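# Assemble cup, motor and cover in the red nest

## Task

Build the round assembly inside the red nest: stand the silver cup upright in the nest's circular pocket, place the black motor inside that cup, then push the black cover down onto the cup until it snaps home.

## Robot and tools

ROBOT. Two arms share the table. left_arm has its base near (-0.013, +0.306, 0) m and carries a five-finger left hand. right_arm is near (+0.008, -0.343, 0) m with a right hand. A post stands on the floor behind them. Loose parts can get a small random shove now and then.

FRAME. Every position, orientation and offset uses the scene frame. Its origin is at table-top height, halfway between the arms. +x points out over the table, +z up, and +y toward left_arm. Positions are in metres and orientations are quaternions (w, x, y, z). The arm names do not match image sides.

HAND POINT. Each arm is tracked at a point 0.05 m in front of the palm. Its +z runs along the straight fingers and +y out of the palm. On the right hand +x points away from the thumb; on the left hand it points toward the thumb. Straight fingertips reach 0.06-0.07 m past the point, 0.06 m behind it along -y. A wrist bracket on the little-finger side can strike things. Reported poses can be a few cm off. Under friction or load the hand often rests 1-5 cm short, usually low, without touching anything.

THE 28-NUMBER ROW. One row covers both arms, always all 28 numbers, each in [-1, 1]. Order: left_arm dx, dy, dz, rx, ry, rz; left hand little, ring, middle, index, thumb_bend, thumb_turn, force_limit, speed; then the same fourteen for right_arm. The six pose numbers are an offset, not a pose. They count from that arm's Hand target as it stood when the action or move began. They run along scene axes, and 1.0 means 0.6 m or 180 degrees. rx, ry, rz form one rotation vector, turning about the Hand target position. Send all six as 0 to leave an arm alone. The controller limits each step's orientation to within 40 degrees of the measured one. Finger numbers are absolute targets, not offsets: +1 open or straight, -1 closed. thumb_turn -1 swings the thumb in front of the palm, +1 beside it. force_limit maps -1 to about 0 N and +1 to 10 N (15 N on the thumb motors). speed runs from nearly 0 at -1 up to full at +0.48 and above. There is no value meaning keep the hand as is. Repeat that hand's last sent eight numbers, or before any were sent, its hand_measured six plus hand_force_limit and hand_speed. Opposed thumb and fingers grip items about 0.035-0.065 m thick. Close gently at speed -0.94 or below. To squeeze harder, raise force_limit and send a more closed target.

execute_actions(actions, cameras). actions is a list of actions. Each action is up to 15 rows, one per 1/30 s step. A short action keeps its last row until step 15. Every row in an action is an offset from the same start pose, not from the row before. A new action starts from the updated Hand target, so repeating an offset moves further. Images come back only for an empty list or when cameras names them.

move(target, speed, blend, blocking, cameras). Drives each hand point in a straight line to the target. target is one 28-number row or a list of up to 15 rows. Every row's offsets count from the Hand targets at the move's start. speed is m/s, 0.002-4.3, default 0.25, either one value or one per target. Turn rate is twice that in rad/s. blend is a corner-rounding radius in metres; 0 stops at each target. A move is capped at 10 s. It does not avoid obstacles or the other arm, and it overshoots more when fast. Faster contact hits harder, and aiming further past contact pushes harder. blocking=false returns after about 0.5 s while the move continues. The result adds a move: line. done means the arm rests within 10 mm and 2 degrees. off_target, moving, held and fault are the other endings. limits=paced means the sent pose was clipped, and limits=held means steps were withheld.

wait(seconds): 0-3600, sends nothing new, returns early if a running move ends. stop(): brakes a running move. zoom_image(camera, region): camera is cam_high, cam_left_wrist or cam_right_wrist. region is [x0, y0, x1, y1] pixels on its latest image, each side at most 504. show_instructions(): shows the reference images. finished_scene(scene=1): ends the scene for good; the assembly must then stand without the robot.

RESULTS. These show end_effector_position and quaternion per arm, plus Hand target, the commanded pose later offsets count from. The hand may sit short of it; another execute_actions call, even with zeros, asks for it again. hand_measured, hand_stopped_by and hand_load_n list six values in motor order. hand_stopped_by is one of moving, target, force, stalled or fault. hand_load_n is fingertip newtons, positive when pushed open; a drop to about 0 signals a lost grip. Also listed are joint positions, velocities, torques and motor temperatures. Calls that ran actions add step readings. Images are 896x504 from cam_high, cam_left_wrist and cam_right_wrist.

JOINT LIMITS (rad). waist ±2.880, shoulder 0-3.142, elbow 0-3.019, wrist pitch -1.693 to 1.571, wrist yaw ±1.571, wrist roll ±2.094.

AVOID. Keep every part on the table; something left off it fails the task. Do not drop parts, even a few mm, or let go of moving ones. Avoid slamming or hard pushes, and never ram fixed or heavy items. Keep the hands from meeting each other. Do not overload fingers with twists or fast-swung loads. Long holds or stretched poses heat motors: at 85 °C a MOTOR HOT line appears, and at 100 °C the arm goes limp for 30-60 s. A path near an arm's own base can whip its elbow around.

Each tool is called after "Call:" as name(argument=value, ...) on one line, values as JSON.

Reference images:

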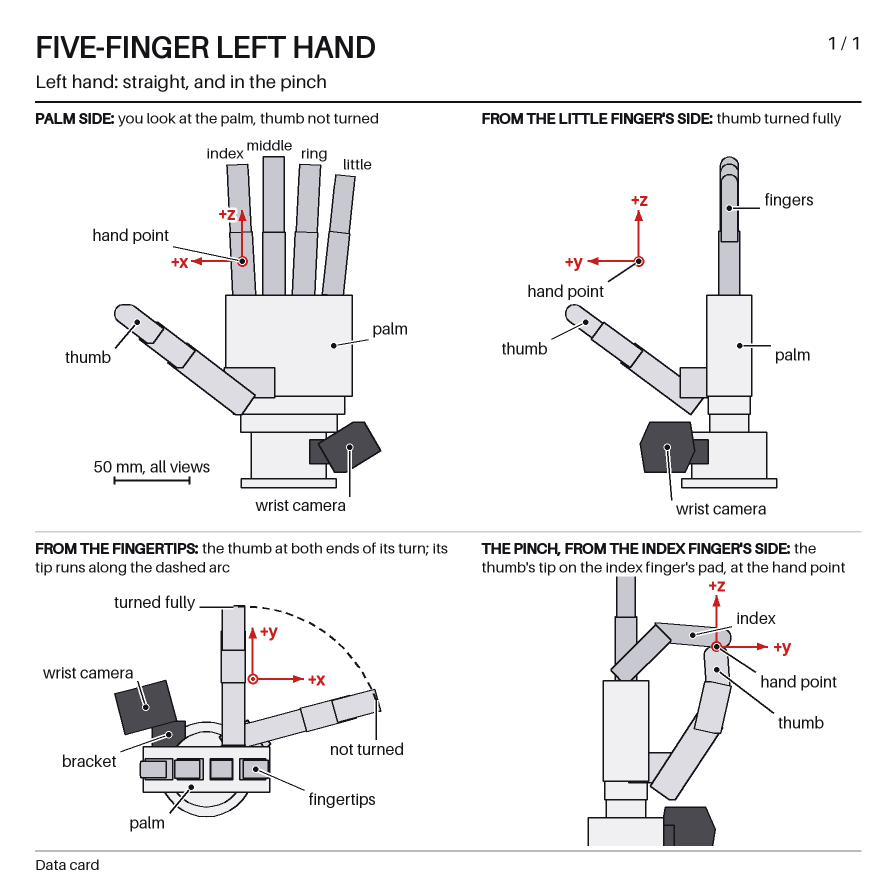

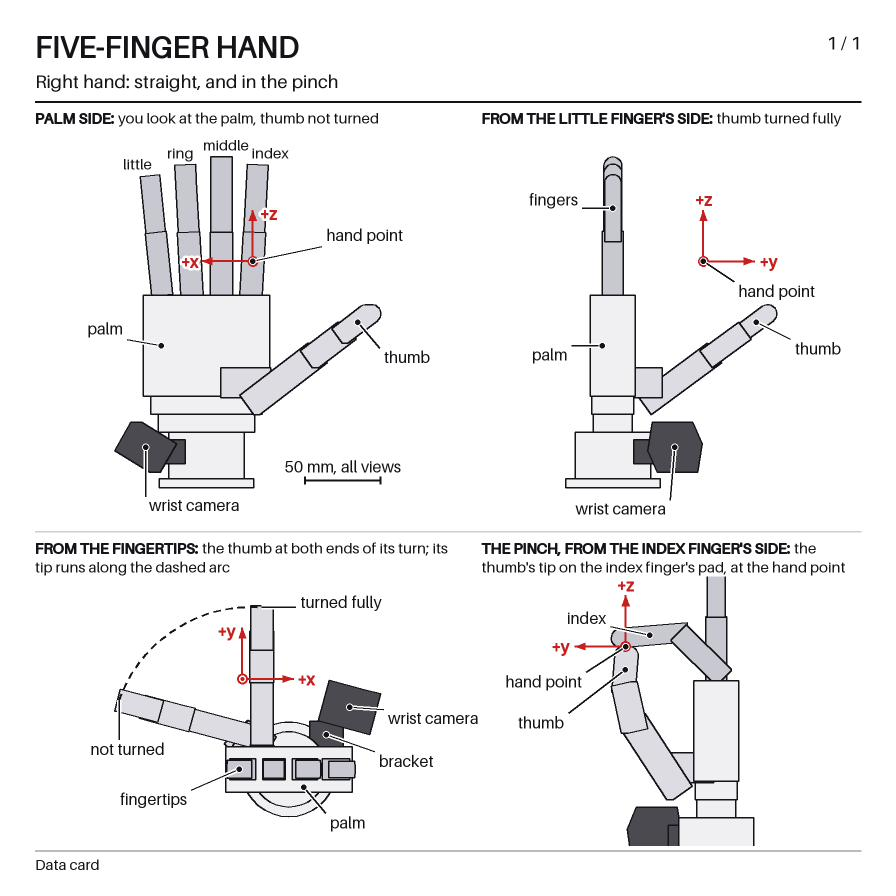

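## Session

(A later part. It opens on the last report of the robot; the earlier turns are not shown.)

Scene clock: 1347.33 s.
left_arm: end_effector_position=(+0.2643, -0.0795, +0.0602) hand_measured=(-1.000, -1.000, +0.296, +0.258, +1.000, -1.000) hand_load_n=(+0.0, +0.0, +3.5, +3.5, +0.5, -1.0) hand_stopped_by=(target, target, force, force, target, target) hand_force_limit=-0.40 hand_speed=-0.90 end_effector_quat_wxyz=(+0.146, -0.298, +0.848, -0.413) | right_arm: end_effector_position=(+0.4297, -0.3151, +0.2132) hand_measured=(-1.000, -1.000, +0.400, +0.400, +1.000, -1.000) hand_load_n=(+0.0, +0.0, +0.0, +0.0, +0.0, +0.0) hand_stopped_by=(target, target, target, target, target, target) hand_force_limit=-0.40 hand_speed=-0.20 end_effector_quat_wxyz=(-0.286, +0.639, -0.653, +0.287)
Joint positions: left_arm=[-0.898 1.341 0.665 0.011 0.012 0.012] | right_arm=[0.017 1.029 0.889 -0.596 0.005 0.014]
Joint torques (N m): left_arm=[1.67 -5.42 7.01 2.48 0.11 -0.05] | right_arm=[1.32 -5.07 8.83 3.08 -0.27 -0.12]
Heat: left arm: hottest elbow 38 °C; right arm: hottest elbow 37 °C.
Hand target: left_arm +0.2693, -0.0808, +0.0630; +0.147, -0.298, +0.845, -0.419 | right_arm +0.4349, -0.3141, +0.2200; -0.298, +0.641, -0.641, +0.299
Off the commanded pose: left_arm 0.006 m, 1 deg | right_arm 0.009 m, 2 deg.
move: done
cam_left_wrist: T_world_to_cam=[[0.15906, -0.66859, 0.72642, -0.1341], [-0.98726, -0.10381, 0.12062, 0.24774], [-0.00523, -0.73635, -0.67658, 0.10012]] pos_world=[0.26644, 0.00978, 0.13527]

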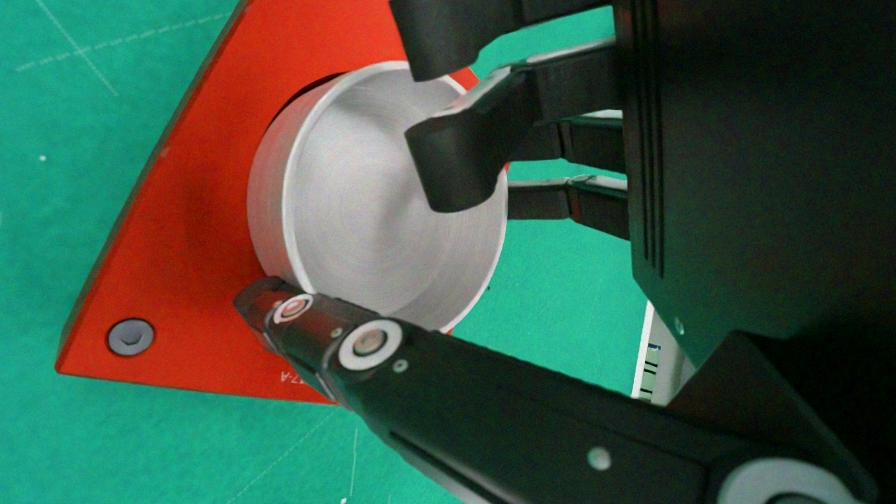

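Call:
move(target=[0.0067,-0.0033,0.0,0,0,0,-1,-1,-0.1,-0.1,1,-1,-0.4,-0.9,0,0,0,0,0,0,-1,-1,0.4,0.4,1,-1,-0.4,-0.2], speed=0.03, cameras=["cam_left_wrist"])

Call:
zoom_image(camera="cam_left_wrist", region=[200, 40, 560, 400])

Scene clock: 1357.63 s.
left_arm: end_effector_position=(+0.2645, -0.0793, +0.0603) hand_measured=(-1.000, -1.000, +0.296, +0.258, +1.000, -1.000) hand_load_n=(+0.0, +0.0, +3.5, +4.0, +0.5, -1.0) hand_stopped_by=(target, target, force, force, target, target) hand_force_limit=-0.40 hand_speed=-0.90 end_effector_quat_wxyz=(+0.145, -0.297, +0.849, -0.413) | right_arm: end_effector_position=(+0.4297, -0.3151, +0.2132) hand_measured=(-1.000, -1.000, +0.400, +0.400, +1.000, -1.000) hand_load_n=(+0.0, +0.0, +0.5, +0.0, +0.0, +0.0) hand_stopped_by=(target, target, target, target, target, target) hand_force_limit=-0.40 hand_speed=-0.20 end_effector_quat_wxyz=(-0.286, +0.639, -0.653, +0.287)
Joint positions: left_arm=[-0.896 1.341 0.665 0.011 0.015 0.013] | right_arm=[0.017 1.029 0.889 -0.596 0.005 0.014]
Joint torques (N m): left_arm=[2.14 -4.25 7.84 2.41 0.12 -0.05] | right_arm=[1.32 -5.13 8.85 3.07 -0.28 -0.12]
Heat: left arm: hottest elbow 38 °C; right arm: hottest elbow 37 °C.
Hand target: left_arm +0.2733, -0.0828, +0.0630; +0.147, -0.298, +0.845, -0.419 | right_arm +0.4349, -0.3141, +0.2200; -0.298, +0.641, -0.641, +0.299
Off the commanded pose: left_arm 0.010 m, 1 deg | right_arm 0.009 m, 2 deg.
move: done
cam_left_wrist: T_world_to_cam=[[0.15822, -0.66857, 0.72663, -0.13375], [-0.98738, -0.10197, 0.12118, 0.24801], [-0.00692, -0.73663, -0.67626, 0.1006]] pos_world=[0.26674, 0.00998, 0.13517]

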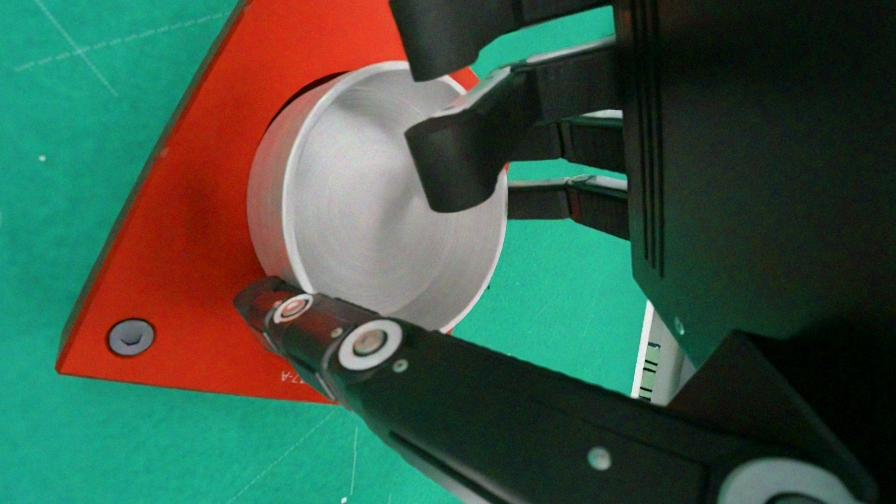

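Scaled by 1.400 from the camera's image (finer frame: 1280x720).

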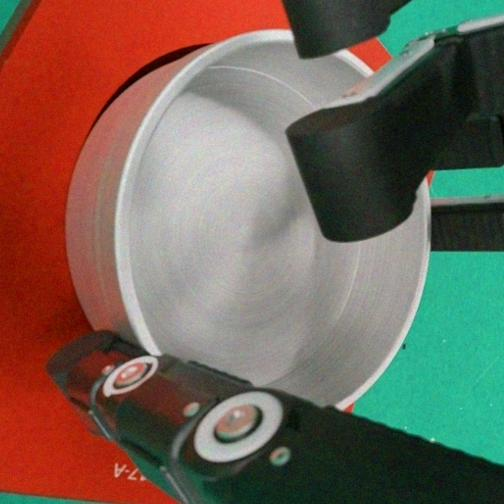

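Call:
move(target=[0.004,-0.0053,0.0,0,0,0,-1,-1,-0.1,-0.1,1,-1,-0.4,-0.9,0,0,0,0,0,0,-1,-1,0.4,0.4,1,-1,-0.4,-0.2], speed=0.03, cameras=["cam_left_wrist"])

Scene clock: 1366.07 s.
left_arm: end_effector_position=(+0.2646, -0.0791, +0.0597) hand_measured=(-1.000, -1.000, +0.296, +0.258, +1.000, -1.000) hand_load_n=(+0.0, +0.0, +3.5, +3.5, +0.5, -1.0) hand_stopped_by=(target, target, force, force, target, target) hand_force_limit=-0.40 hand_speed=-0.90 end_effector_quat_wxyz=(+0.144, -0.299, +0.848, -0.413) | right_arm: end_effector_position=(+0.4297, -0.3151, +0.2132) hand_measured=(-1.000, -1.000, +0.400, +0.400, +1.000, -1.000) hand_load_n=(+0.0, +0.0, +0.0, +0.0, +0.0, +0.0) hand_stopped_by=(target, target, target, target, target, target) hand_force_limit=-0.40 hand_speed=-0.20 end_effector_quat_wxyz=(-0.286, +0.639, -0.653, +0.287)
Joint positions: left_arm=[-0.895 1.343 0.665 0.011 0.017 0.01] | right_arm=[0.017 1.029 0.889 -0.596 0.005 0.014]
Joint torques (N m): left_arm=[2.08 -3.84 8.46 2.56 0.12 -0.04] | right_arm=[1.26 -5.07 8.83 3.07 -0.27 -0.12]
Heat: left arm: hottest elbow 38 °C; right arm: hottest elbow 37 °C.
Hand target: left_arm +0.2757, -0.0860, +0.0630; +0.147, -0.298, +0.845, -0.419 | right_arm +0.4349, -0.3141, +0.2200; -0.298, +0.641, -0.641, +0.299
Off the commanded pose: left_arm 0.013 m, 1 deg | right_arm 0.009 m, 2 deg.
move: off_target (left_arm)
cam_left_wrist: T_world_to_cam=[[0.16231, -0.66749, 0.72672, -0.13433], [-0.98671, -0.10399, 0.12486, 0.24774], [-0.00777, -0.73732, -0.67549, 0.10047]] pos_world=[0.26704, 0.01018, 0.13456]

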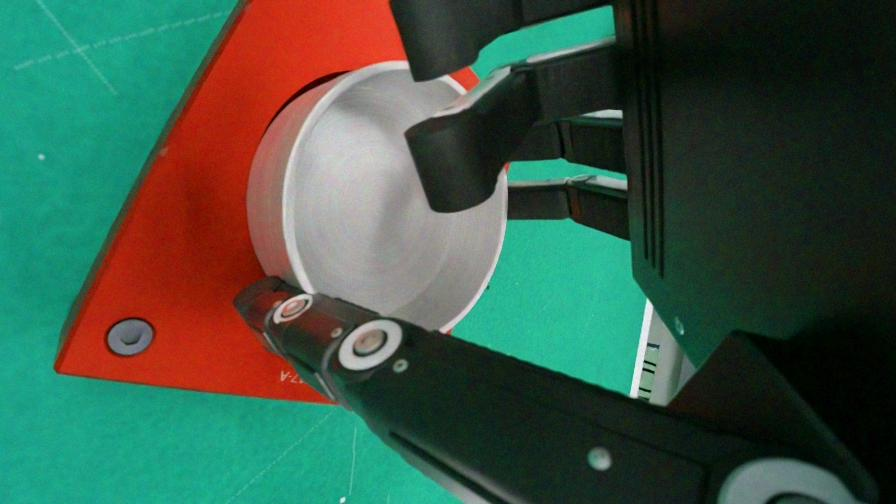

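Call:
move(target=[0.004,-0.0012,0.0,0,0,0,-1,-1,-0.1,-0.1,1,-1,-0.4,-0.9,0,0,0,0,0,0,-1,-1,0.4,0.4,1,-1,-0.4,-0.2], speed=0.03, cameras=["cam_left_wrist"])

Scene clock: 1388.80 s.
left_arm: end_effector_position=(+0.2647, -0.0798, +0.0606) hand_measured=(-1.000, -1.000, +0.296, +0.258, +1.000, -1.000) hand_load_n=(+0.0, +0.5, +3.5, +3.5, +0.5, -1.0) hand_stopped_by=(target, target, force, force, target, target) hand_force_limit=-0.40 hand_speed=-0.90 end_effector_quat_wxyz=(+0.141, -0.298, +0.848, -0.414) | right_arm: end_effector_position=(+0.4297, -0.3151, +0.2132) hand_measured=(-1.000, -1.000, +0.400, +0.400, +1.000, -1.000) hand_load_n=(+0.0, +0.0, +0.0, +0.0, +0.0, +0.0) hand_stopped_by=(target, target, target, target, target, target) hand_force_limit=-0.40 hand_speed=-0.20 end_effector_quat_wxyz=(-0.286, +0.639, -0.653, +0.287)
Joint positions: left_arm=[-0.892 1.343 0.667 0.011 0.026 0.01] | right_arm=[0.017 1.029 0.889 -0.596 0.005 0.014]
Joint torques (N m): left_arm=[2.26 -3.84 8.8 2.43 0.08 -0.03] | right_arm=[1.32 -5.07 8.84 3.08 -0.28 -0.13]
Heat: left arm: hottest elbow 39 °C; right arm: hottest elbow 37 °C.
Hand target: left_arm +0.2781, -0.0867, +0.0630; +0.147, -0.298, +0.845, -0.419 | right_arm +0.4349, -0.3141, +0.2200; -0.298, +0.641, -0.641, +0.299
Off the commanded pose: left_arm 0.015 m, 1 deg | right_arm 0.009 m, 2 deg.
move: off_target (left_arm)
cam_left_wrist: T_world_to_cam=[[0.16202, -0.66464, 0.72939, -0.13526], [-0.9867, -0.09933, 0.12867, 0.24779], [-0.01307, -0.74053, -0.67189, 0.10162]] pos_world=[0.26773, 0.00997, 0.13505]

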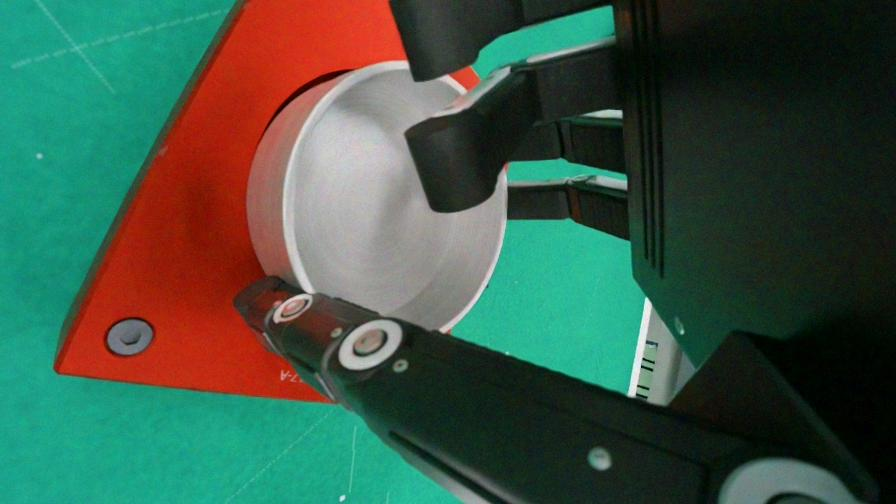

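Call:
zoom_image(camera="cam_left_wrist", region=[220, 50, 420, 300])

Scaled by 2.016 from the camera's image (finer frame: 1280x720).

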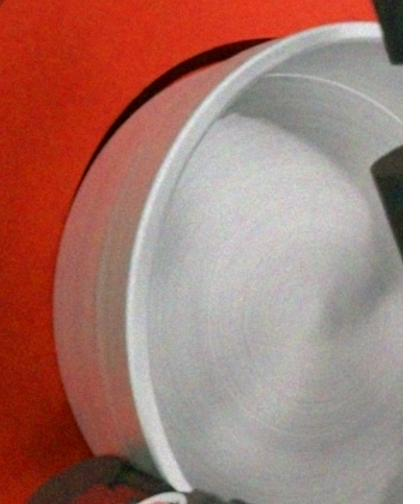

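Call:
move(target=[-0.0115,-0.0050,0.0142,0,0,0,-1,-1,-0.1,-0.1,1,-1,-0.4,-0.9,0,0,0,0,0,0,-1,-1,0.4,0.4,1,-1,-0.4,-0.2], speed=0.03, cameras=["cam_left_wrist"])

Scene clock: 1406.73 s.
left_arm: end_effector_position=(+0.2651, -0.0797, +0.0604) hand_measured=(-1.000, -1.000, +0.296, +0.258, +1.000, -1.000) hand_load_n=(+0.0, +0.0, +3.5, +3.0, +0.5, -1.0) hand_stopped_by=(target, target, force, force, target, target) hand_force_limit=-0.40 hand_speed=-0.90 end_effector_quat_wxyz=(+0.144, -0.299, +0.848, -0.413) | right_arm: end_effector_position=(+0.4297, -0.3151, +0.2132) hand_measured=(-1.000, -1.000, +0.400, +0.400, +1.000, -1.000) hand_load_n=(+0.0, +0.0, +0.0, +0.0, +0.0, +0.0) hand_stopped_by=(target, target, target, target, target, target) hand_force_limit=-0.40 hand_speed=-0.20 end_effector_quat_wxyz=(-0.286, +0.639, -0.653, +0.287)
Joint positions: left_arm=[-0.895 1.343 0.667 0.011 0.017 0.01] | right_arm=[0.017 1.029 0.889 -0.596 0.005 0.014]
Joint torques (N m): left_arm=[0.15 -5.54 9.2 1.44 -0.12 -0.14] | right_arm=[1.32 -5.13 8.83 3.04 -0.27 -0.12]
Heat: left arm: hottest elbow 40 °C; right arm: hottest elbow 37 °C.
Hand target: left_arm +0.2712, -0.0897, +0.0716; +0.147, -0.298, +0.845, -0.419 | right_arm +0.4349, -0.3141, +0.2200; -0.298, +0.641, -0.641, +0.299
Off the commanded pose: left_arm 0.016 m, 1 deg | right_arm 0.009 m, 2 deg.
move: off_target (left_arm)
cam_left_wrist: T_world_to_cam=[[0.16167, -0.66659, 0.72768, -0.13505], [-0.98682, -0.10393, 0.12405, 0.24806], [-0.00706, -0.73814, -0.67461, 0.10028]] pos_world=[0.26734, 0.00978, 0.13516]

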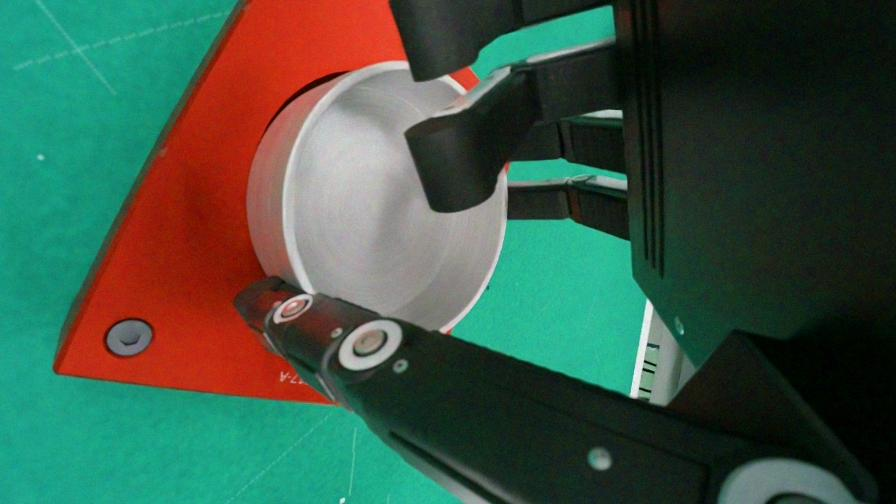

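Call:
move(target=[0.005,-0.0045,0.006,0,0,0,-1,-1,-0.1,-0.1,1,-1,-0.4,-0.9,0,0,0,0,0,0,-1,-1,0.4,0.4,1,-1,-0.4,-0.2], speed=0.03, cameras=["cam_left_wrist"])

Scene clock: 1413.07 s.
left_arm: end_effector_position=(+0.2645, -0.0790, +0.0602) hand_measured=(-1.000, -1.000, +0.296, +0.258, +1.000, -1.000) hand_load_n=(+0.0, +0.0, +3.5, +3.5, +0.5, -0.5) hand_stopped_by=(target, target, force, force, target, target) hand_force_limit=-0.40 hand_speed=-0.90 end_effector_quat_wxyz=(+0.143, -0.300, +0.850, -0.409) | right_arm: end_effector_position=(+0.4297, -0.3151, +0.2132) hand_measured=(-1.000, -1.000, +0.400, +0.400, +1.000, -1.000) hand_load_n=(+0.0, +0.0, +0.0, +0.0, -0.5, +0.0) hand_stopped_by=(target, target, target, target, target, target) hand_force_limit=-0.40 hand_speed=-0.20 end_effector_quat_wxyz=(-0.286, +0.639, -0.653, +0.287)
Joint positions: left_arm=[-0.895 1.343 0.671 -0.003 0.017 0.01] | right_arm=[0.017 1.029 0.889 -0.596 0.005 0.014]
Joint torques (N m): left_arm=[0.38 -5.42 9.89 1.37 -0.08 -0.12] | right_arm=[1.2 -5.07 8.83 3.08 -0.27 -0.11]
Heat: left arm: hottest elbow 40 °C; right arm: hottest elbow 37 °C.
Hand target: left_arm +0.2742, -0.0924, +0.0752; +0.147, -0.298, +0.845, -0.419 | right_arm +0.4349, -0.3141, +0.2200; -0.298, +0.641, -0.641, +0.299
Off the commanded pose: left_arm 0.022 m, 1 deg | right_arm 0.009 m, 2 deg.
move: off_target (left_arm)
cam_left_wrist: T_world_to_cam=[[0.16589, -0.67178, 0.72193, -0.13555], [-0.98608, -0.10476, 0.12911, 0.24704], [-0.01111, -0.7333, -0.67981, 0.10237]] pos_world=[0.26723, 0.00989, 0.13555]

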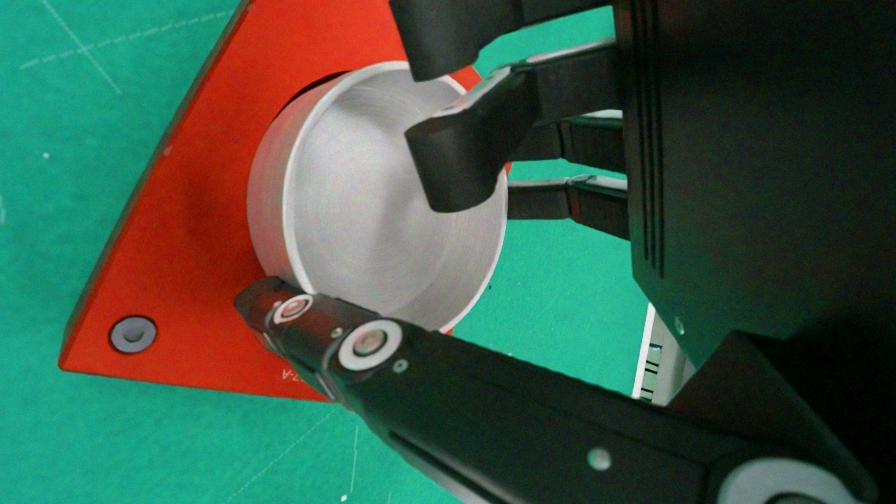

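Call:
move(target=[0.003,-0.0045,0.008,0,0,0,-1,-1,-0.1,-0.1,1,-1,-0.4,-0.9,0,0,0,0,0,0,-1,-1,0.4,0.4,1,-1,-0.4,-0.2], speed=0.03, cameras=["cam_left_wrist"])

Scene clock: 1418.23 s.
left_arm: end_effector_position=(+0.2647, -0.0787, +0.0609) hand_measured=(-1.000, -1.000, +0.296, +0.258, +1.000, -1.000) hand_load_n=(+0.0, +0.0, +3.5, +3.5, +0.5, -0.5) hand_stopped_by=(target, target, force, force, target, target) hand_force_limit=-0.40 hand_speed=-0.90 end_effector_quat_wxyz=(+0.142, -0.301, +0.852, -0.405) | right_arm: end_effector_position=(+0.4297, -0.3151, +0.2132) hand_measured=(-1.000, -1.000, +0.400, +0.400, +1.000, -1.000) hand_load_n=(+0.5, +0.0, +0.0, +0.5, +0.0, +0.0) hand_stopped_by=(target, target, target, target, target, target) hand_force_limit=-0.40 hand_speed=-0.20 end_effector_quat_wxyz=(-0.286, +0.639, -0.653, +0.287)
Joint positions: left_arm=[-0.895 1.343 0.679 -0.02 0.015 0.01] | right_arm=[0.017 1.029 0.889 -0.596 0.005 0.014]
Joint torques (N m): left_arm=[0.85 -5.13 10.35 1.48 -0.08 -0.14] | right_arm=[1.32 -5.13 8.83 3.06 -0.27 -0.12]
Heat: left arm: hottest elbow 40 °C; right arm: hottest elbow 37 °C.
Hand target: left_arm +0.2760, -0.0951, +0.0800; +0.147, -0.298, +0.845, -0.419 | right_arm +0.4349, -0.3141, +0.2200; -0.298, +0.641, -0.641, +0.299
Off the commanded pose: left_arm 0.028 m, 2 deg | right_arm 0.009 m, 2 deg.
move: off_target (left_arm)
cam_left_wrist: T_world_to_cam=[[0.17039, -0.67709, 0.7159, -0.13716], [-0.98528, -0.10693, 0.13337, 0.24655], [-0.01376, -0.72809, -0.68535, 0.10452]] pos_world=[0.26772, 0.0096, 0.13694]

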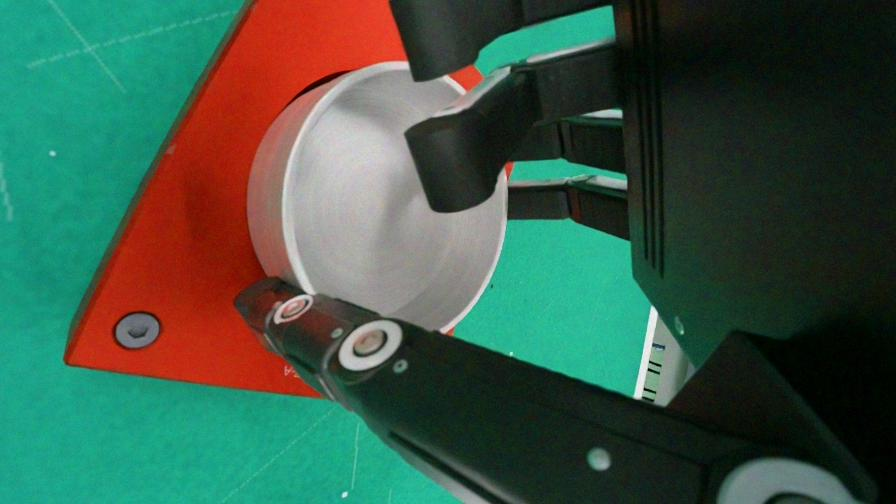

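Call:
move(target=[0.002,-0.003,0.012,0,0,0,-1,-1,-0.1,-0.1,1,-1,-0.4,-0.9,0,0,0,0,0,0,-1,-1,0.4,0.4,1,-1,-0.4,-0.2], speed=0.03, cameras=["cam_left_wrist"])

Scene clock: 1425.93 s.
left_arm: end_effector_position=(+0.2642, -0.0776, +0.0613) hand_measured=(-1.000, -1.000, +0.296, +0.258, +1.000, -1.000) hand_load_n=(+0.5, +0.0, +3.5, +3.5, +0.5, +0.0) hand_stopped_by=(target, target, force, force, target, target) hand_force_limit=-0.40 hand_speed=-0.90 end_effector_quat_wxyz=(+0.140, -0.302, +0.855, -0.398) | right_arm: end_effector_position=(+0.4297, -0.3151, +0.2132) hand_measured=(-1.000, -1.000, +0.400, +0.400, +1.000, -1.000) hand_load_n=(+0.0, +0.0, +0.0, +0.0, +0.0, +0.0) hand_stopped_by=(target, target, target, target, target, target) hand_force_limit=-0.40 hand_speed=-0.20 end_effector_quat_wxyz=(-0.286, +0.639, -0.653, +0.287)
Joint positions: left_arm=[-0.895 1.343 0.69 -0.047 0.014 0.01] | right_arm=[0.017 1.029 0.889 -0.596 0.005 0.014]
Joint torques (N m): left_arm=[0.56 -6.07 10.76 1.58 -0.09 -0.13] | right_arm=[1.38 -5.07 8.84 3.06 -0.27 -0.12]
Heat: left arm: hottest elbow 41 °C; right arm: hottest elbow 37 °C.
Hand target: left_arm +0.2772, -0.0969, +0.0872; +0.147, -0.298, +0.845, -0.419 | right_arm +0.4349, -0.3141, +0.2200; -0.298, +0.641, -0.641, +0.299
Off the commanded pose: left_arm 0.035 m, 3 deg | right_arm 0.009 m, 2 deg.
move: off_target (left_arm)
cam_left_wrist: T_world_to_cam=[[0.17838, -0.68656, 0.70485, -0.13876], [-0.98376, -0.11, 0.14183, 0.24499], [-0.01984, -0.7187, -0.69504, 0.10844]] pos_world=[0.26792, 0.00961, 0.13843]

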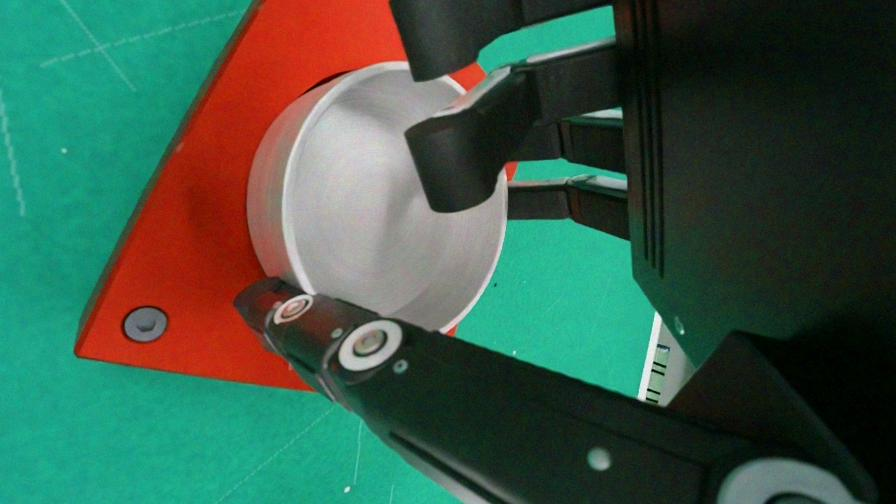

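Call:
move(target=[0.002,-0.003,0.008,-0.013,-0.0105,0,-1,-1,-0.1,-0.1,1,-1,-0.4,-0.9,0,0,0,0,0,0,-1,-1,0.4,0.4,1,-1,-0.4,-0.2], speed=0.03, cameras=["cam_left_wrist"])

Scene clock: 1434.57 s.
left_arm: end_effector_position=(+0.2690, -0.0819, +0.0661) hand_measured=(-1.000, -1.000, +0.296, +0.258, +1.000, -1.000) hand_load_n=(+0.0, +0.0, +3.5, +3.5, +0.5, -0.5) hand_stopped_by=(target, target, force, force, target, target) hand_force_limit=-0.40 hand_speed=-0.90 end_effector_quat_wxyz=(+0.147, -0.300, +0.849, -0.409) | right_arm: end_effector_position=(+0.4297, -0.3151, +0.2132) hand_measured=(-1.000, -1.000, +0.400, +0.400, +1.000, -1.000) hand_load_n=(+0.0, +0.0, +0.0, +0.0, +0.0, +0.0) hand_stopped_by=(target, target, target, target, target, target) hand_force_limit=-0.40 hand_speed=-0.20 end_effector_quat_wxyz=(-0.286, +0.639, -0.653, +0.287)
Joint positions: left_arm=[-0.895 1.343 0.69 -0.018 0.009 0.012] | right_arm=[0.017 1.029 0.889 -0.596 0.005 0.014]
Joint torques (N m): left_arm=[0.67 -6.95 8.79 3.1 -0.06 -0.15] | right_arm=[1.26 -5.13 8.83 3.07 -0.27 -0.12]
Heat: left arm: hottest elbow 42 °C; right arm: hottest elbow 37 °C.
Hand target: left_arm +0.2784, -0.0987, +0.0920; +0.155, -0.294, +0.833, -0.441 | right_arm +0.4349, -0.3141, +0.2200; -0.298, +0.641, -0.641, +0.299
Off the commanded pose: left_arm 0.032 m, 4 deg | right_arm 0.009 m, 2 deg.
move: off_target (left_arm)
cam_left_wrist: T_world_to_cam=[[0.16459, -0.672, 0.72203, -0.14215], [-0.98636, -0.10999, 0.12248, 0.25056], [-0.00289, -0.73234, -0.68094, 0.10223]] pos_world=[0.27083, 0.0069, 0.14156]

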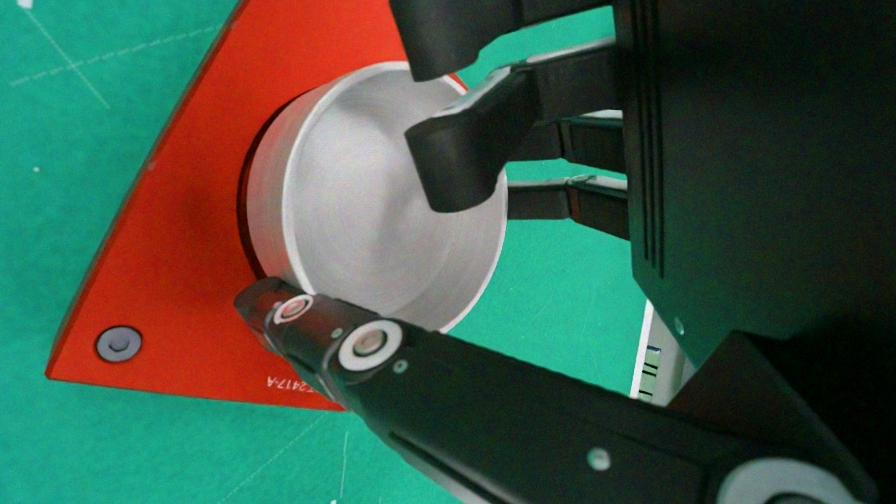

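Call:
move(target=[-0.0132,0.0137,-0.0300,0.013,0.0105,0,-1,-1,-0.1,-0.1,1,-1,-0.4,-0.9,0,0,0,0,0,0,-1,-1,0.4,0.4,1,-1,-0.4,-0.2], speed=0.03, cameras=["cam_left_wrist"])

Scene clock: 1454.67 s.
left_arm: end_effector_position=(+0.2689, -0.0820, +0.0660) hand_measured=(-1.000, -1.000, +0.296, +0.258, +1.000, -1.000) hand_load_n=(+0.0, +0.0, +3.5, +3.5, +0.5, +0.0) hand_stopped_by=(target, target, force, force, target, target) hand_force_limit=-0.40 hand_speed=-0.90 end_effector_quat_wxyz=(+0.148, -0.300, +0.849, -0.409) | right_arm: end_effector_position=(+0.4297, -0.3151, +0.2132) hand_measured=(-1.000, -1.000, +0.400, +0.400, +1.000, -1.000) hand_load_n=(+0.0, +0.0, +0.0, +0.0, +0.0, +0.0) hand_stopped_by=(target, target, target, target, target, target) hand_force_limit=-0.40 hand_speed=-0.20 end_effector_quat_wxyz=(-0.286, +0.639, -0.653, +0.287)
Joint positions: left_arm=[-0.896 1.343 0.69 -0.018 0.006 0.012] | right_arm=[0.017 1.029 0.889 -0.596 0.005 0.014]
Joint torques (N m): left_arm=[0.44 -5.66 7.95 2.22 -0.09 -0.16] | right_arm=[1.2 -5.13 8.84 3.07 -0.27 -0.12]
Heat: left arm: hottest elbow 42 °C; right arm: hottest elbow 37 °C.
Hand target: left_arm +0.2705, -0.0905, +0.0740; +0.147, -0.298, +0.845, -0.419 | right_arm +0.4349, -0.3141, +0.2200; -0.298, +0.641, -0.641, +0.299
Off the commanded pose: left_arm 0.012 m, 1 deg | right_arm 0.009 m, 2 deg.
move: off_target (left_arm)
cam_left_wrist: T_world_to_cam=[[0.16409, -0.67273, 0.72146, -0.14209], [-0.98645, -0.11095, 0.1209, 0.25048], [-0.00129, -0.73152, -0.68182, 0.10184]] pos_world=[0.27054, 0.0067, 0.14167]

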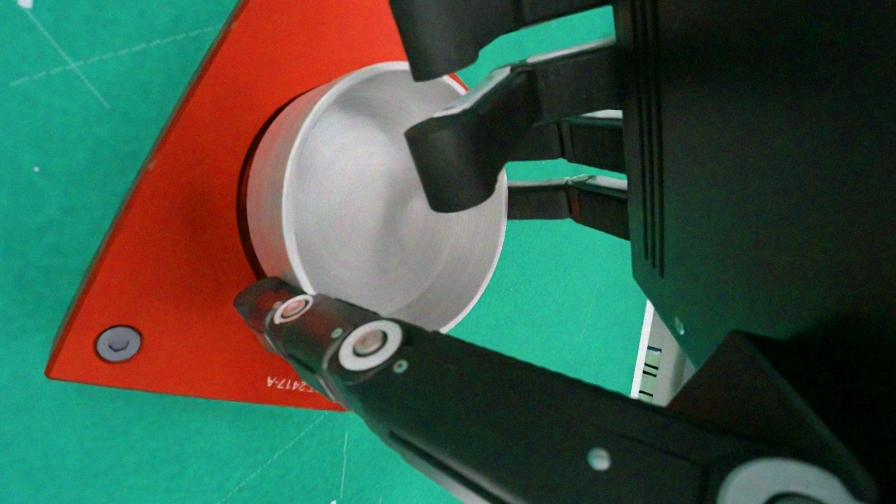

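Call:
move(target=[0,0,-0.0058,0.0043,0.0035,0,-1,-1,-0.1,-0.1,1,-1,-0.4,-0.9,0,0,0,0,0,0,-1,-1,0.4,0.4,1,-1,-0.4,-0.2], speed=0.03, cameras=["cam_left_wrist"])

Call:
zoom_image(camera="cam_left_wrist", region=[200, 40, 560, 400])

Scene clock: 1464.37 s.
left_arm: end_effector_position=(+0.2681, -0.0811, +0.0613) hand_measured=(-1.000, -1.000, +0.296, +0.258, +1.000, -1.000) hand_load_n=(+0.0, +0.5, +3.5, +3.5, +0.5, +0.0) hand_stopped_by=(target, target, force, force, target, target) hand_force_limit=-0.40 hand_speed=-0.90 end_effector_quat_wxyz=(+0.146, -0.301, +0.852, -0.404) | right_arm: end_effector_position=(+0.4297, -0.3151, +0.2132) hand_measured=(-1.000, -1.000, +0.400, +0.400, +1.000, -1.000) hand_load_n=(+0.0, +0.0, +0.0, +0.0, +0.0, +0.0) hand_stopped_by=(target, target, target, target, target, target) hand_force_limit=-0.40 hand_speed=-0.20 end_effector_quat_wxyz=(-0.286, +0.639, -0.653, +0.287)
Joint positions: left_arm=[-0.896 1.352 0.69 -0.021 0.006 0.012] | right_arm=[0.017 1.029 0.889 -0.596 0.005 0.014]
Joint torques (N m): left_arm=[0.38 -5.42 8.47 1.63 -0.08 -0.14] | right_arm=[1.32 -5.13 8.84 3.07 -0.27 -0.11]
Heat: left arm: hottest elbow 42 °C; right arm: hottest elbow 37 °C.
Hand target: left_arm +0.2705, -0.0905, +0.0705; +0.145, -0.300, +0.848, -0.412 | right_arm +0.4349, -0.3141, +0.2200; -0.298, +0.641, -0.641, +0.299
Off the commanded pose: left_arm 0.013 m, 1 deg | right_arm 0.009 m, 2 deg.
move: off_target (left_arm)
cam_left_wrist: T_world_to_cam=[[0.16967, -0.67948, 0.71381, -0.1395], [-0.98548, -0.1121, 0.12754, 0.24961], [-0.00665, -0.72508, -0.68863, 0.10167]] pos_world=[0.27033, 0.00691, 0.13775]

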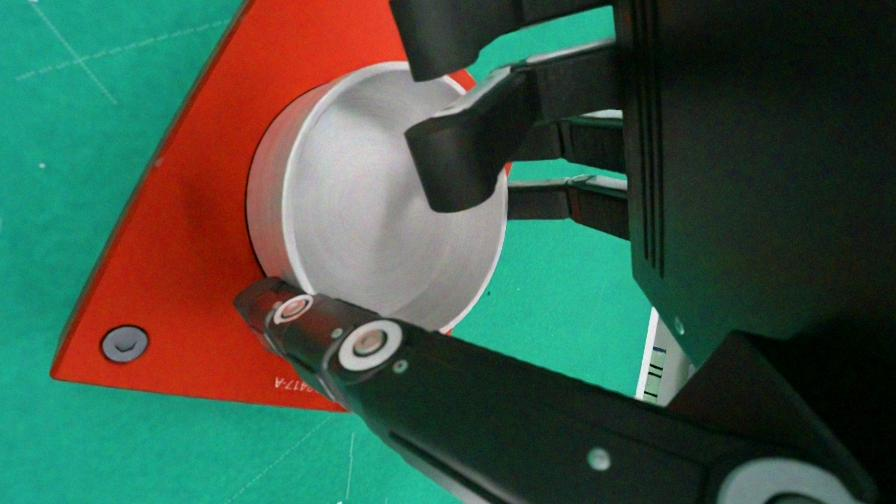

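Scaled by 1.400 from the camera's image (finer frame: 1280x720).

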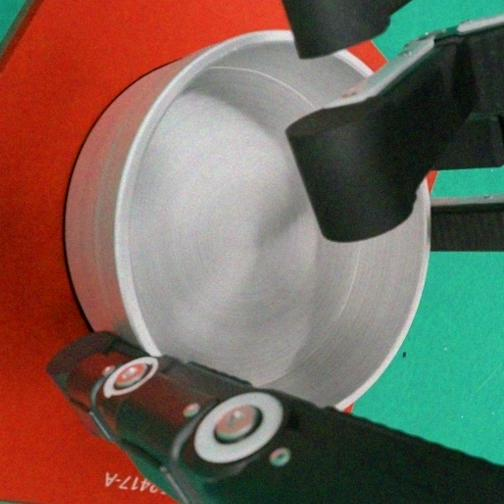

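Call:
move(target=[0,0,-0.0058,0,0,0,-1,-1,-0.1,-0.1,1,-1,-0.4,-0.9,0,0,0,0,0,0,-1,-1,0.4,0.4,1,-1,-0.4,-0.2], speed=0.03, cameras=["cam_left_wrist"])

Call:
zoom_image(camera="cam_left_wrist", region=[200, 40, 560, 400])

Scene clock: 1472.33 s.
left_arm: end_effector_position=(+0.2680, -0.0811, +0.0606) hand_measured=(-1.000, -1.000, +0.296, +0.258, +1.000, -1.000) hand_load_n=(+0.0, +0.0, +4.0, +3.5, +0.5, -0.5) hand_stopped_by=(target, target, force, force, target, target) hand_force_limit=-0.40 hand_speed=-0.90 end_effector_quat_wxyz=(+0.145, -0.302, +0.852, -0.403) | right_arm: end_effector_position=(+0.4297, -0.3151, +0.2132) hand_measured=(-1.000, -1.000, +0.400, +0.400, +1.000, -1.000) hand_load_n=(+0.0, +0.0, +0.0, +0.0, +0.0, +0.0) hand_stopped_by=(target, target, target, target, target, target) hand_force_limit=-0.40 hand_speed=-0.20 end_effector_quat_wxyz=(-0.286, +0.639, -0.653, +0.287)
Joint positions: left_arm=[-0.896 1.354 0.69 -0.021 0.006 0.01] | right_arm=[0.017 1.029 0.889 -0.596 0.005 0.014]
Joint torques (N m): left_arm=[0.44 -5.25 8.27 2.11 -0.09 -0.18] | right_arm=[1.32 -5.07 8.83 3.08 -0.27 -0.12]
Heat: left arm: hottest elbow 42 °C; right arm: hottest elbow 37 °C.
Hand target: left_arm +0.2705, -0.0905, +0.0670; +0.145, -0.300, +0.848, -0.412 | right_arm +0.4349, -0.3141, +0.2200; -0.298, +0.641, -0.641, +0.299
Off the commanded pose: left_arm 0.012 m, 1 deg | right_arm 0.009 m, 2 deg.
move: off_target (left_arm)
cam_left_wrist: T_world_to_cam=[[0.17167, -0.67964, 0.71318, -0.13952], [-0.98513, -0.11308, 0.12936, 0.24935], [-0.00727, -0.72478, -0.68895, 0.10147]] pos_world=[0.27032, 0.00691, 0.13715]

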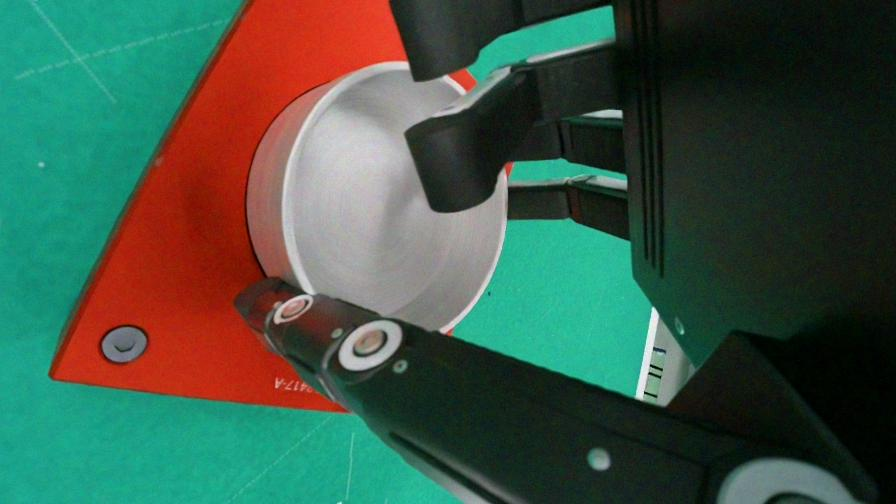

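Scaled by 1.400 from the camera's image (finer frame: 1280x720).

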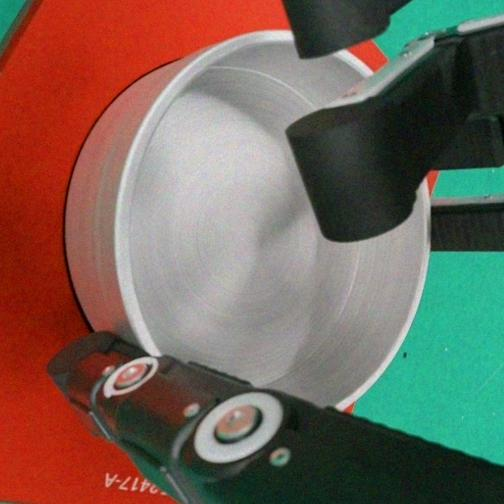

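Call:
move(target=[0,0,-0.0067,0,0,0,-1,-1,-0.1,-0.1,1,-1,-0.4,-0.9,0,0,0,0,0,0,-1,-1,0.4,0.4,1,-1,-0.4,-0.2], speed=0.03, cameras=["cam_left_wrist"])

Call:
zoom_image(camera="cam_left_wrist", region=[220, 50, 420, 300])

Scene clock: 1485.83 s.
left_arm: end_effector_position=(+0.2678, -0.0812, +0.0607) hand_measured=(-1.000, -1.000, +0.296, +0.258, +1.000, -1.000) hand_load_n=(+0.0, +0.0, +3.5, +3.5, +0.5, +0.0) hand_stopped_by=(target, target, force, force, target, target) hand_force_limit=-0.40 hand_speed=-0.90 end_effector_quat_wxyz=(+0.145, -0.302, +0.852, -0.403) | right_arm: end_effector_position=(+0.4297, -0.3151, +0.2132) hand_measured=(-1.000, -1.000, +0.400, +0.400, +1.000, -1.000) hand_load_n=(+0.0, +0.0, +0.0, +0.0, +0.0, +0.0) hand_stopped_by=(target, target, target, target, target, target) hand_force_limit=-0.40 hand_speed=-0.20 end_effector_quat_wxyz=(-0.286, +0.639, -0.653, +0.287)
Joint positions: left_arm=[-0.896 1.354 0.69 -0.021 0.008 0.01] | right_arm=[0.017 1.029 0.889 -0.596 0.005 0.014]
Joint torques (N m): left_arm=[0.56 -4.42 7.8 2.76 -0.05 -0.14] | right_arm=[1.32 -5.13 8.83 3.06 -0.28 -0.12]
Heat: left arm: hottest elbow 42 °C; right arm: hottest elbow 37 °C.
Hand target: left_arm +0.2705, -0.0905, +0.0630; +0.145, -0.300, +0.848, -0.412 | right_arm +0.4349, -0.3141, +0.2200; -0.298, +0.641, -0.641, +0.299
Off the commanded pose: left_arm 0.010 m, 1 deg | right_arm 0.009 m, 2 deg.
move: done
cam_left_wrist: T_world_to_cam=[[0.17143, -0.67944, 0.71343, -0.13947], [-0.98516, -0.11185, 0.1302, 0.24913], [-0.00867, -0.72516, -0.68853, 0.10164]] pos_world=[0.27022, 0.00681, 0.13705]

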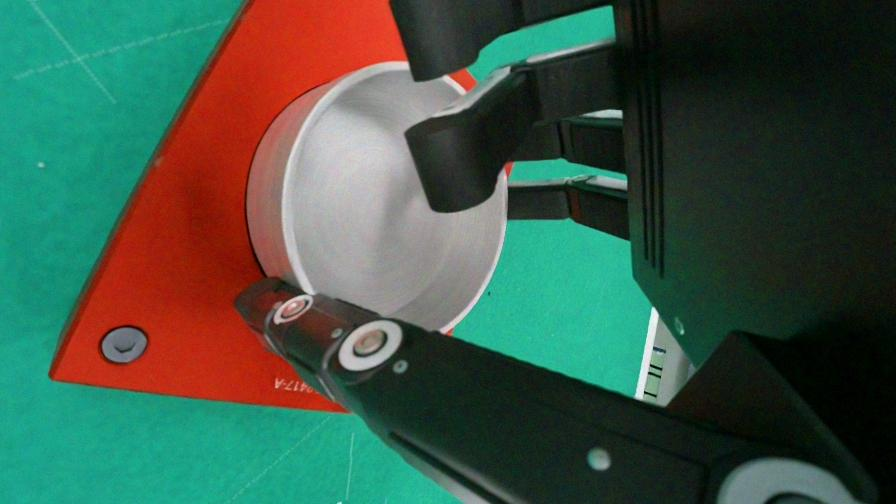

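Scaled by 2.016 from the camera's image (finer frame: 1280x720).

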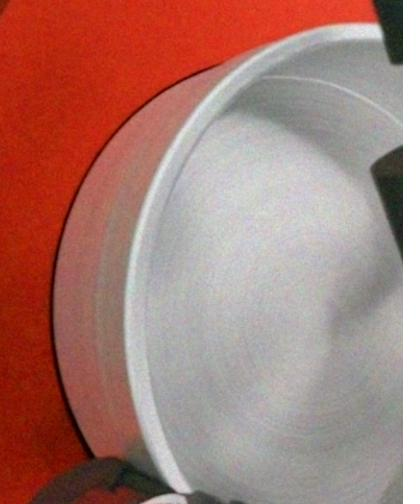

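Call:
move(target=[0,0,0,0.0065,0.0052,0,-1,-1,-0.1,-0.1,1,-1,-0.4,-0.9,0,0,0,0,0,0,-1,-1,0.4,0.4,1,-1,-0.4,-0.2], speed=0.03, cameras=["cam_left_wrist"])

Call:
zoom_image(camera="cam_left_wrist", region=[220, 50, 420, 300])

Scene clock: 1503.27 s.
left_arm: end_effector_position=(+0.2680, -0.0806, +0.0605) hand_measured=(-1.000, -1.000, +0.296, +0.258, +1.000, -1.000) hand_load_n=(+0.0, +0.0, +3.5, +3.5, +0.5, +0.0) hand_stopped_by=(target, target, force, force, target, target) hand_force_limit=-0.40 hand_speed=-0.90 end_effector_quat_wxyz=(+0.143, -0.302, +0.852, -0.403) | right_arm: end_effector_position=(+0.4297, -0.3151, +0.2132) hand_measured=(-1.000, -1.000, +0.400, +0.400, +1.000, -1.000) hand_load_n=(+0.0, +0.0, +0.0, +0.0, +0.0, +0.0) hand_stopped_by=(target, target, target, target, target, target) hand_force_limit=-0.40 hand_speed=-0.20 end_effector_quat_wxyz=(-0.286, +0.639, -0.653, +0.287)
Joint positions: left_arm=[-0.893 1.354 0.69 -0.023 0.012 0.01] | right_arm=[0.017 1.029 0.889 -0.596 0.005 0.014]
Joint torques (N m): left_arm=[0.21 -4.31 9.21 1.21 -0.11 -0.15] | right_arm=[1.32 -5.07 8.84 3.06 -0.28 -0.12]
Heat: left arm: hottest elbow 41 °C; right arm: hottest elbow 37 °C.
Hand target: left_arm +0.2705, -0.0905, +0.0630; +0.141, -0.302, +0.854, -0.401 | right_arm +0.4349, -0.3141, +0.2200; -0.298, +0.641, -0.641, +0.299
Off the commanded pose: left_arm 0.010 m, 0 deg | right_arm 0.009 m, 2 deg.
move: done
cam_left_wrist: T_world_to_cam=[[0.17341, -0.67898, 0.71338, -0.13953], [-0.98479, -0.11131, 0.13343, 0.24917], [-0.01119, -0.72567, -0.68795, 0.10255]] pos_world=[0.27072, 0.00741, 0.13684]

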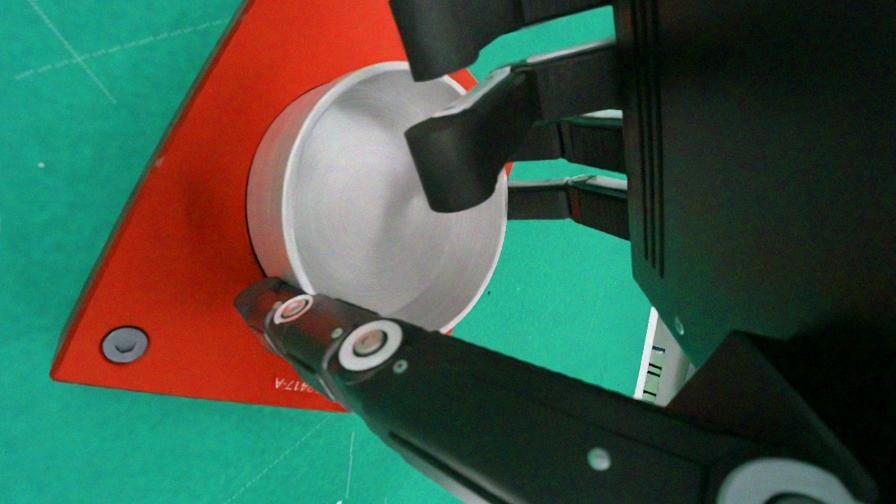

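Scaled by 2.016 from the camera's image (finer frame: 1280x720).

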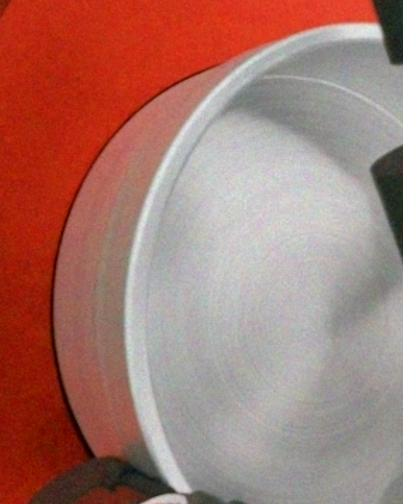

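Call:
move(target=[-0.0025,0.0033,-0.001,0.0043,0.0035,0,-1,-1,-0.1,-0.1,1,-1,-0.4,-0.9,0,0,0,0,0,0,-1,-1,0.4,0.4,1,-1,-0.4,-0.2], speed=0.03, cameras=["cam_left_wrist"])

Call:
zoom_image(camera="cam_left_wrist", region=[220, 50, 420, 300])

Scene clock: 1532.60 s.
left_arm: end_effector_position=(+0.2680, -0.0806, +0.0605) hand_measured=(-1.000, -1.000, +0.296, +0.258, +1.000, -1.000) hand_load_n=(+0.0, +0.0, +4.0, +3.5, +0.5, -0.5) hand_stopped_by=(target, target, force, force, target, target) hand_force_limit=-0.40 hand_speed=-0.90 end_effector_quat_wxyz=(+0.141, -0.303, +0.855, -0.397) | right_arm: end_effector_position=(+0.4297, -0.3151, +0.2132) hand_measured=(-1.000, -1.000, +0.400, +0.400, +1.000, -1.000) hand_load_n=(+0.0, +0.5, +0.0, +0.0, +0.0, +0.0) hand_stopped_by=(target, target, target, target, target, target) hand_force_limit=-0.40 hand_speed=-0.20 end_effector_quat_wxyz=(-0.286, +0.639, -0.653, +0.287)
Joint positions: left_arm=[-0.893 1.357 0.7 -0.044 0.012 0.01] | right_arm=[0.017 1.029 0.889 -0.596 0.005 0.014]
Joint torques (N m): left_arm=[0.5 -4.42 9.07 1.05 -0.09 -0.15] | right_arm=[1.32 -5.13 8.84 3.07 -0.28 -0.12]
Heat: left arm: hottest elbow 42 °C; right arm: hottest elbow 37 °C.
Hand target: left_arm +0.2690, -0.0885, +0.0624; +0.138, -0.303, +0.857, -0.393 | right_arm +0.4349, -0.3141, +0.2200; -0.298, +0.641, -0.641, +0.299
Off the commanded pose: left_arm 0.008 m, 1 deg | right_arm 0.009 m, 2 deg.
move: done
cam_left_wrist: T_world_to_cam=[[0.17969, -0.68645, 0.70462, -0.14134], [-0.98357, -0.11273, 0.141, 0.24827], [-0.01736, -0.71838, -0.69543, 0.10532]] pos_world=[0.27141, 0.00662, 0.13783]

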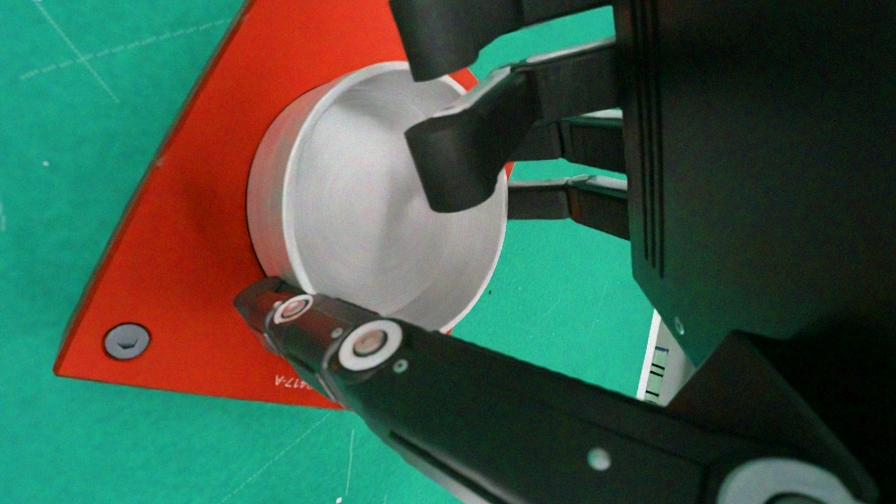

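Scaled by 2.016 from the camera's image (finer frame: 1280x720).

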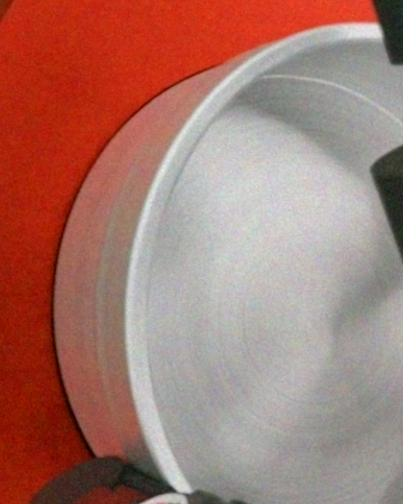

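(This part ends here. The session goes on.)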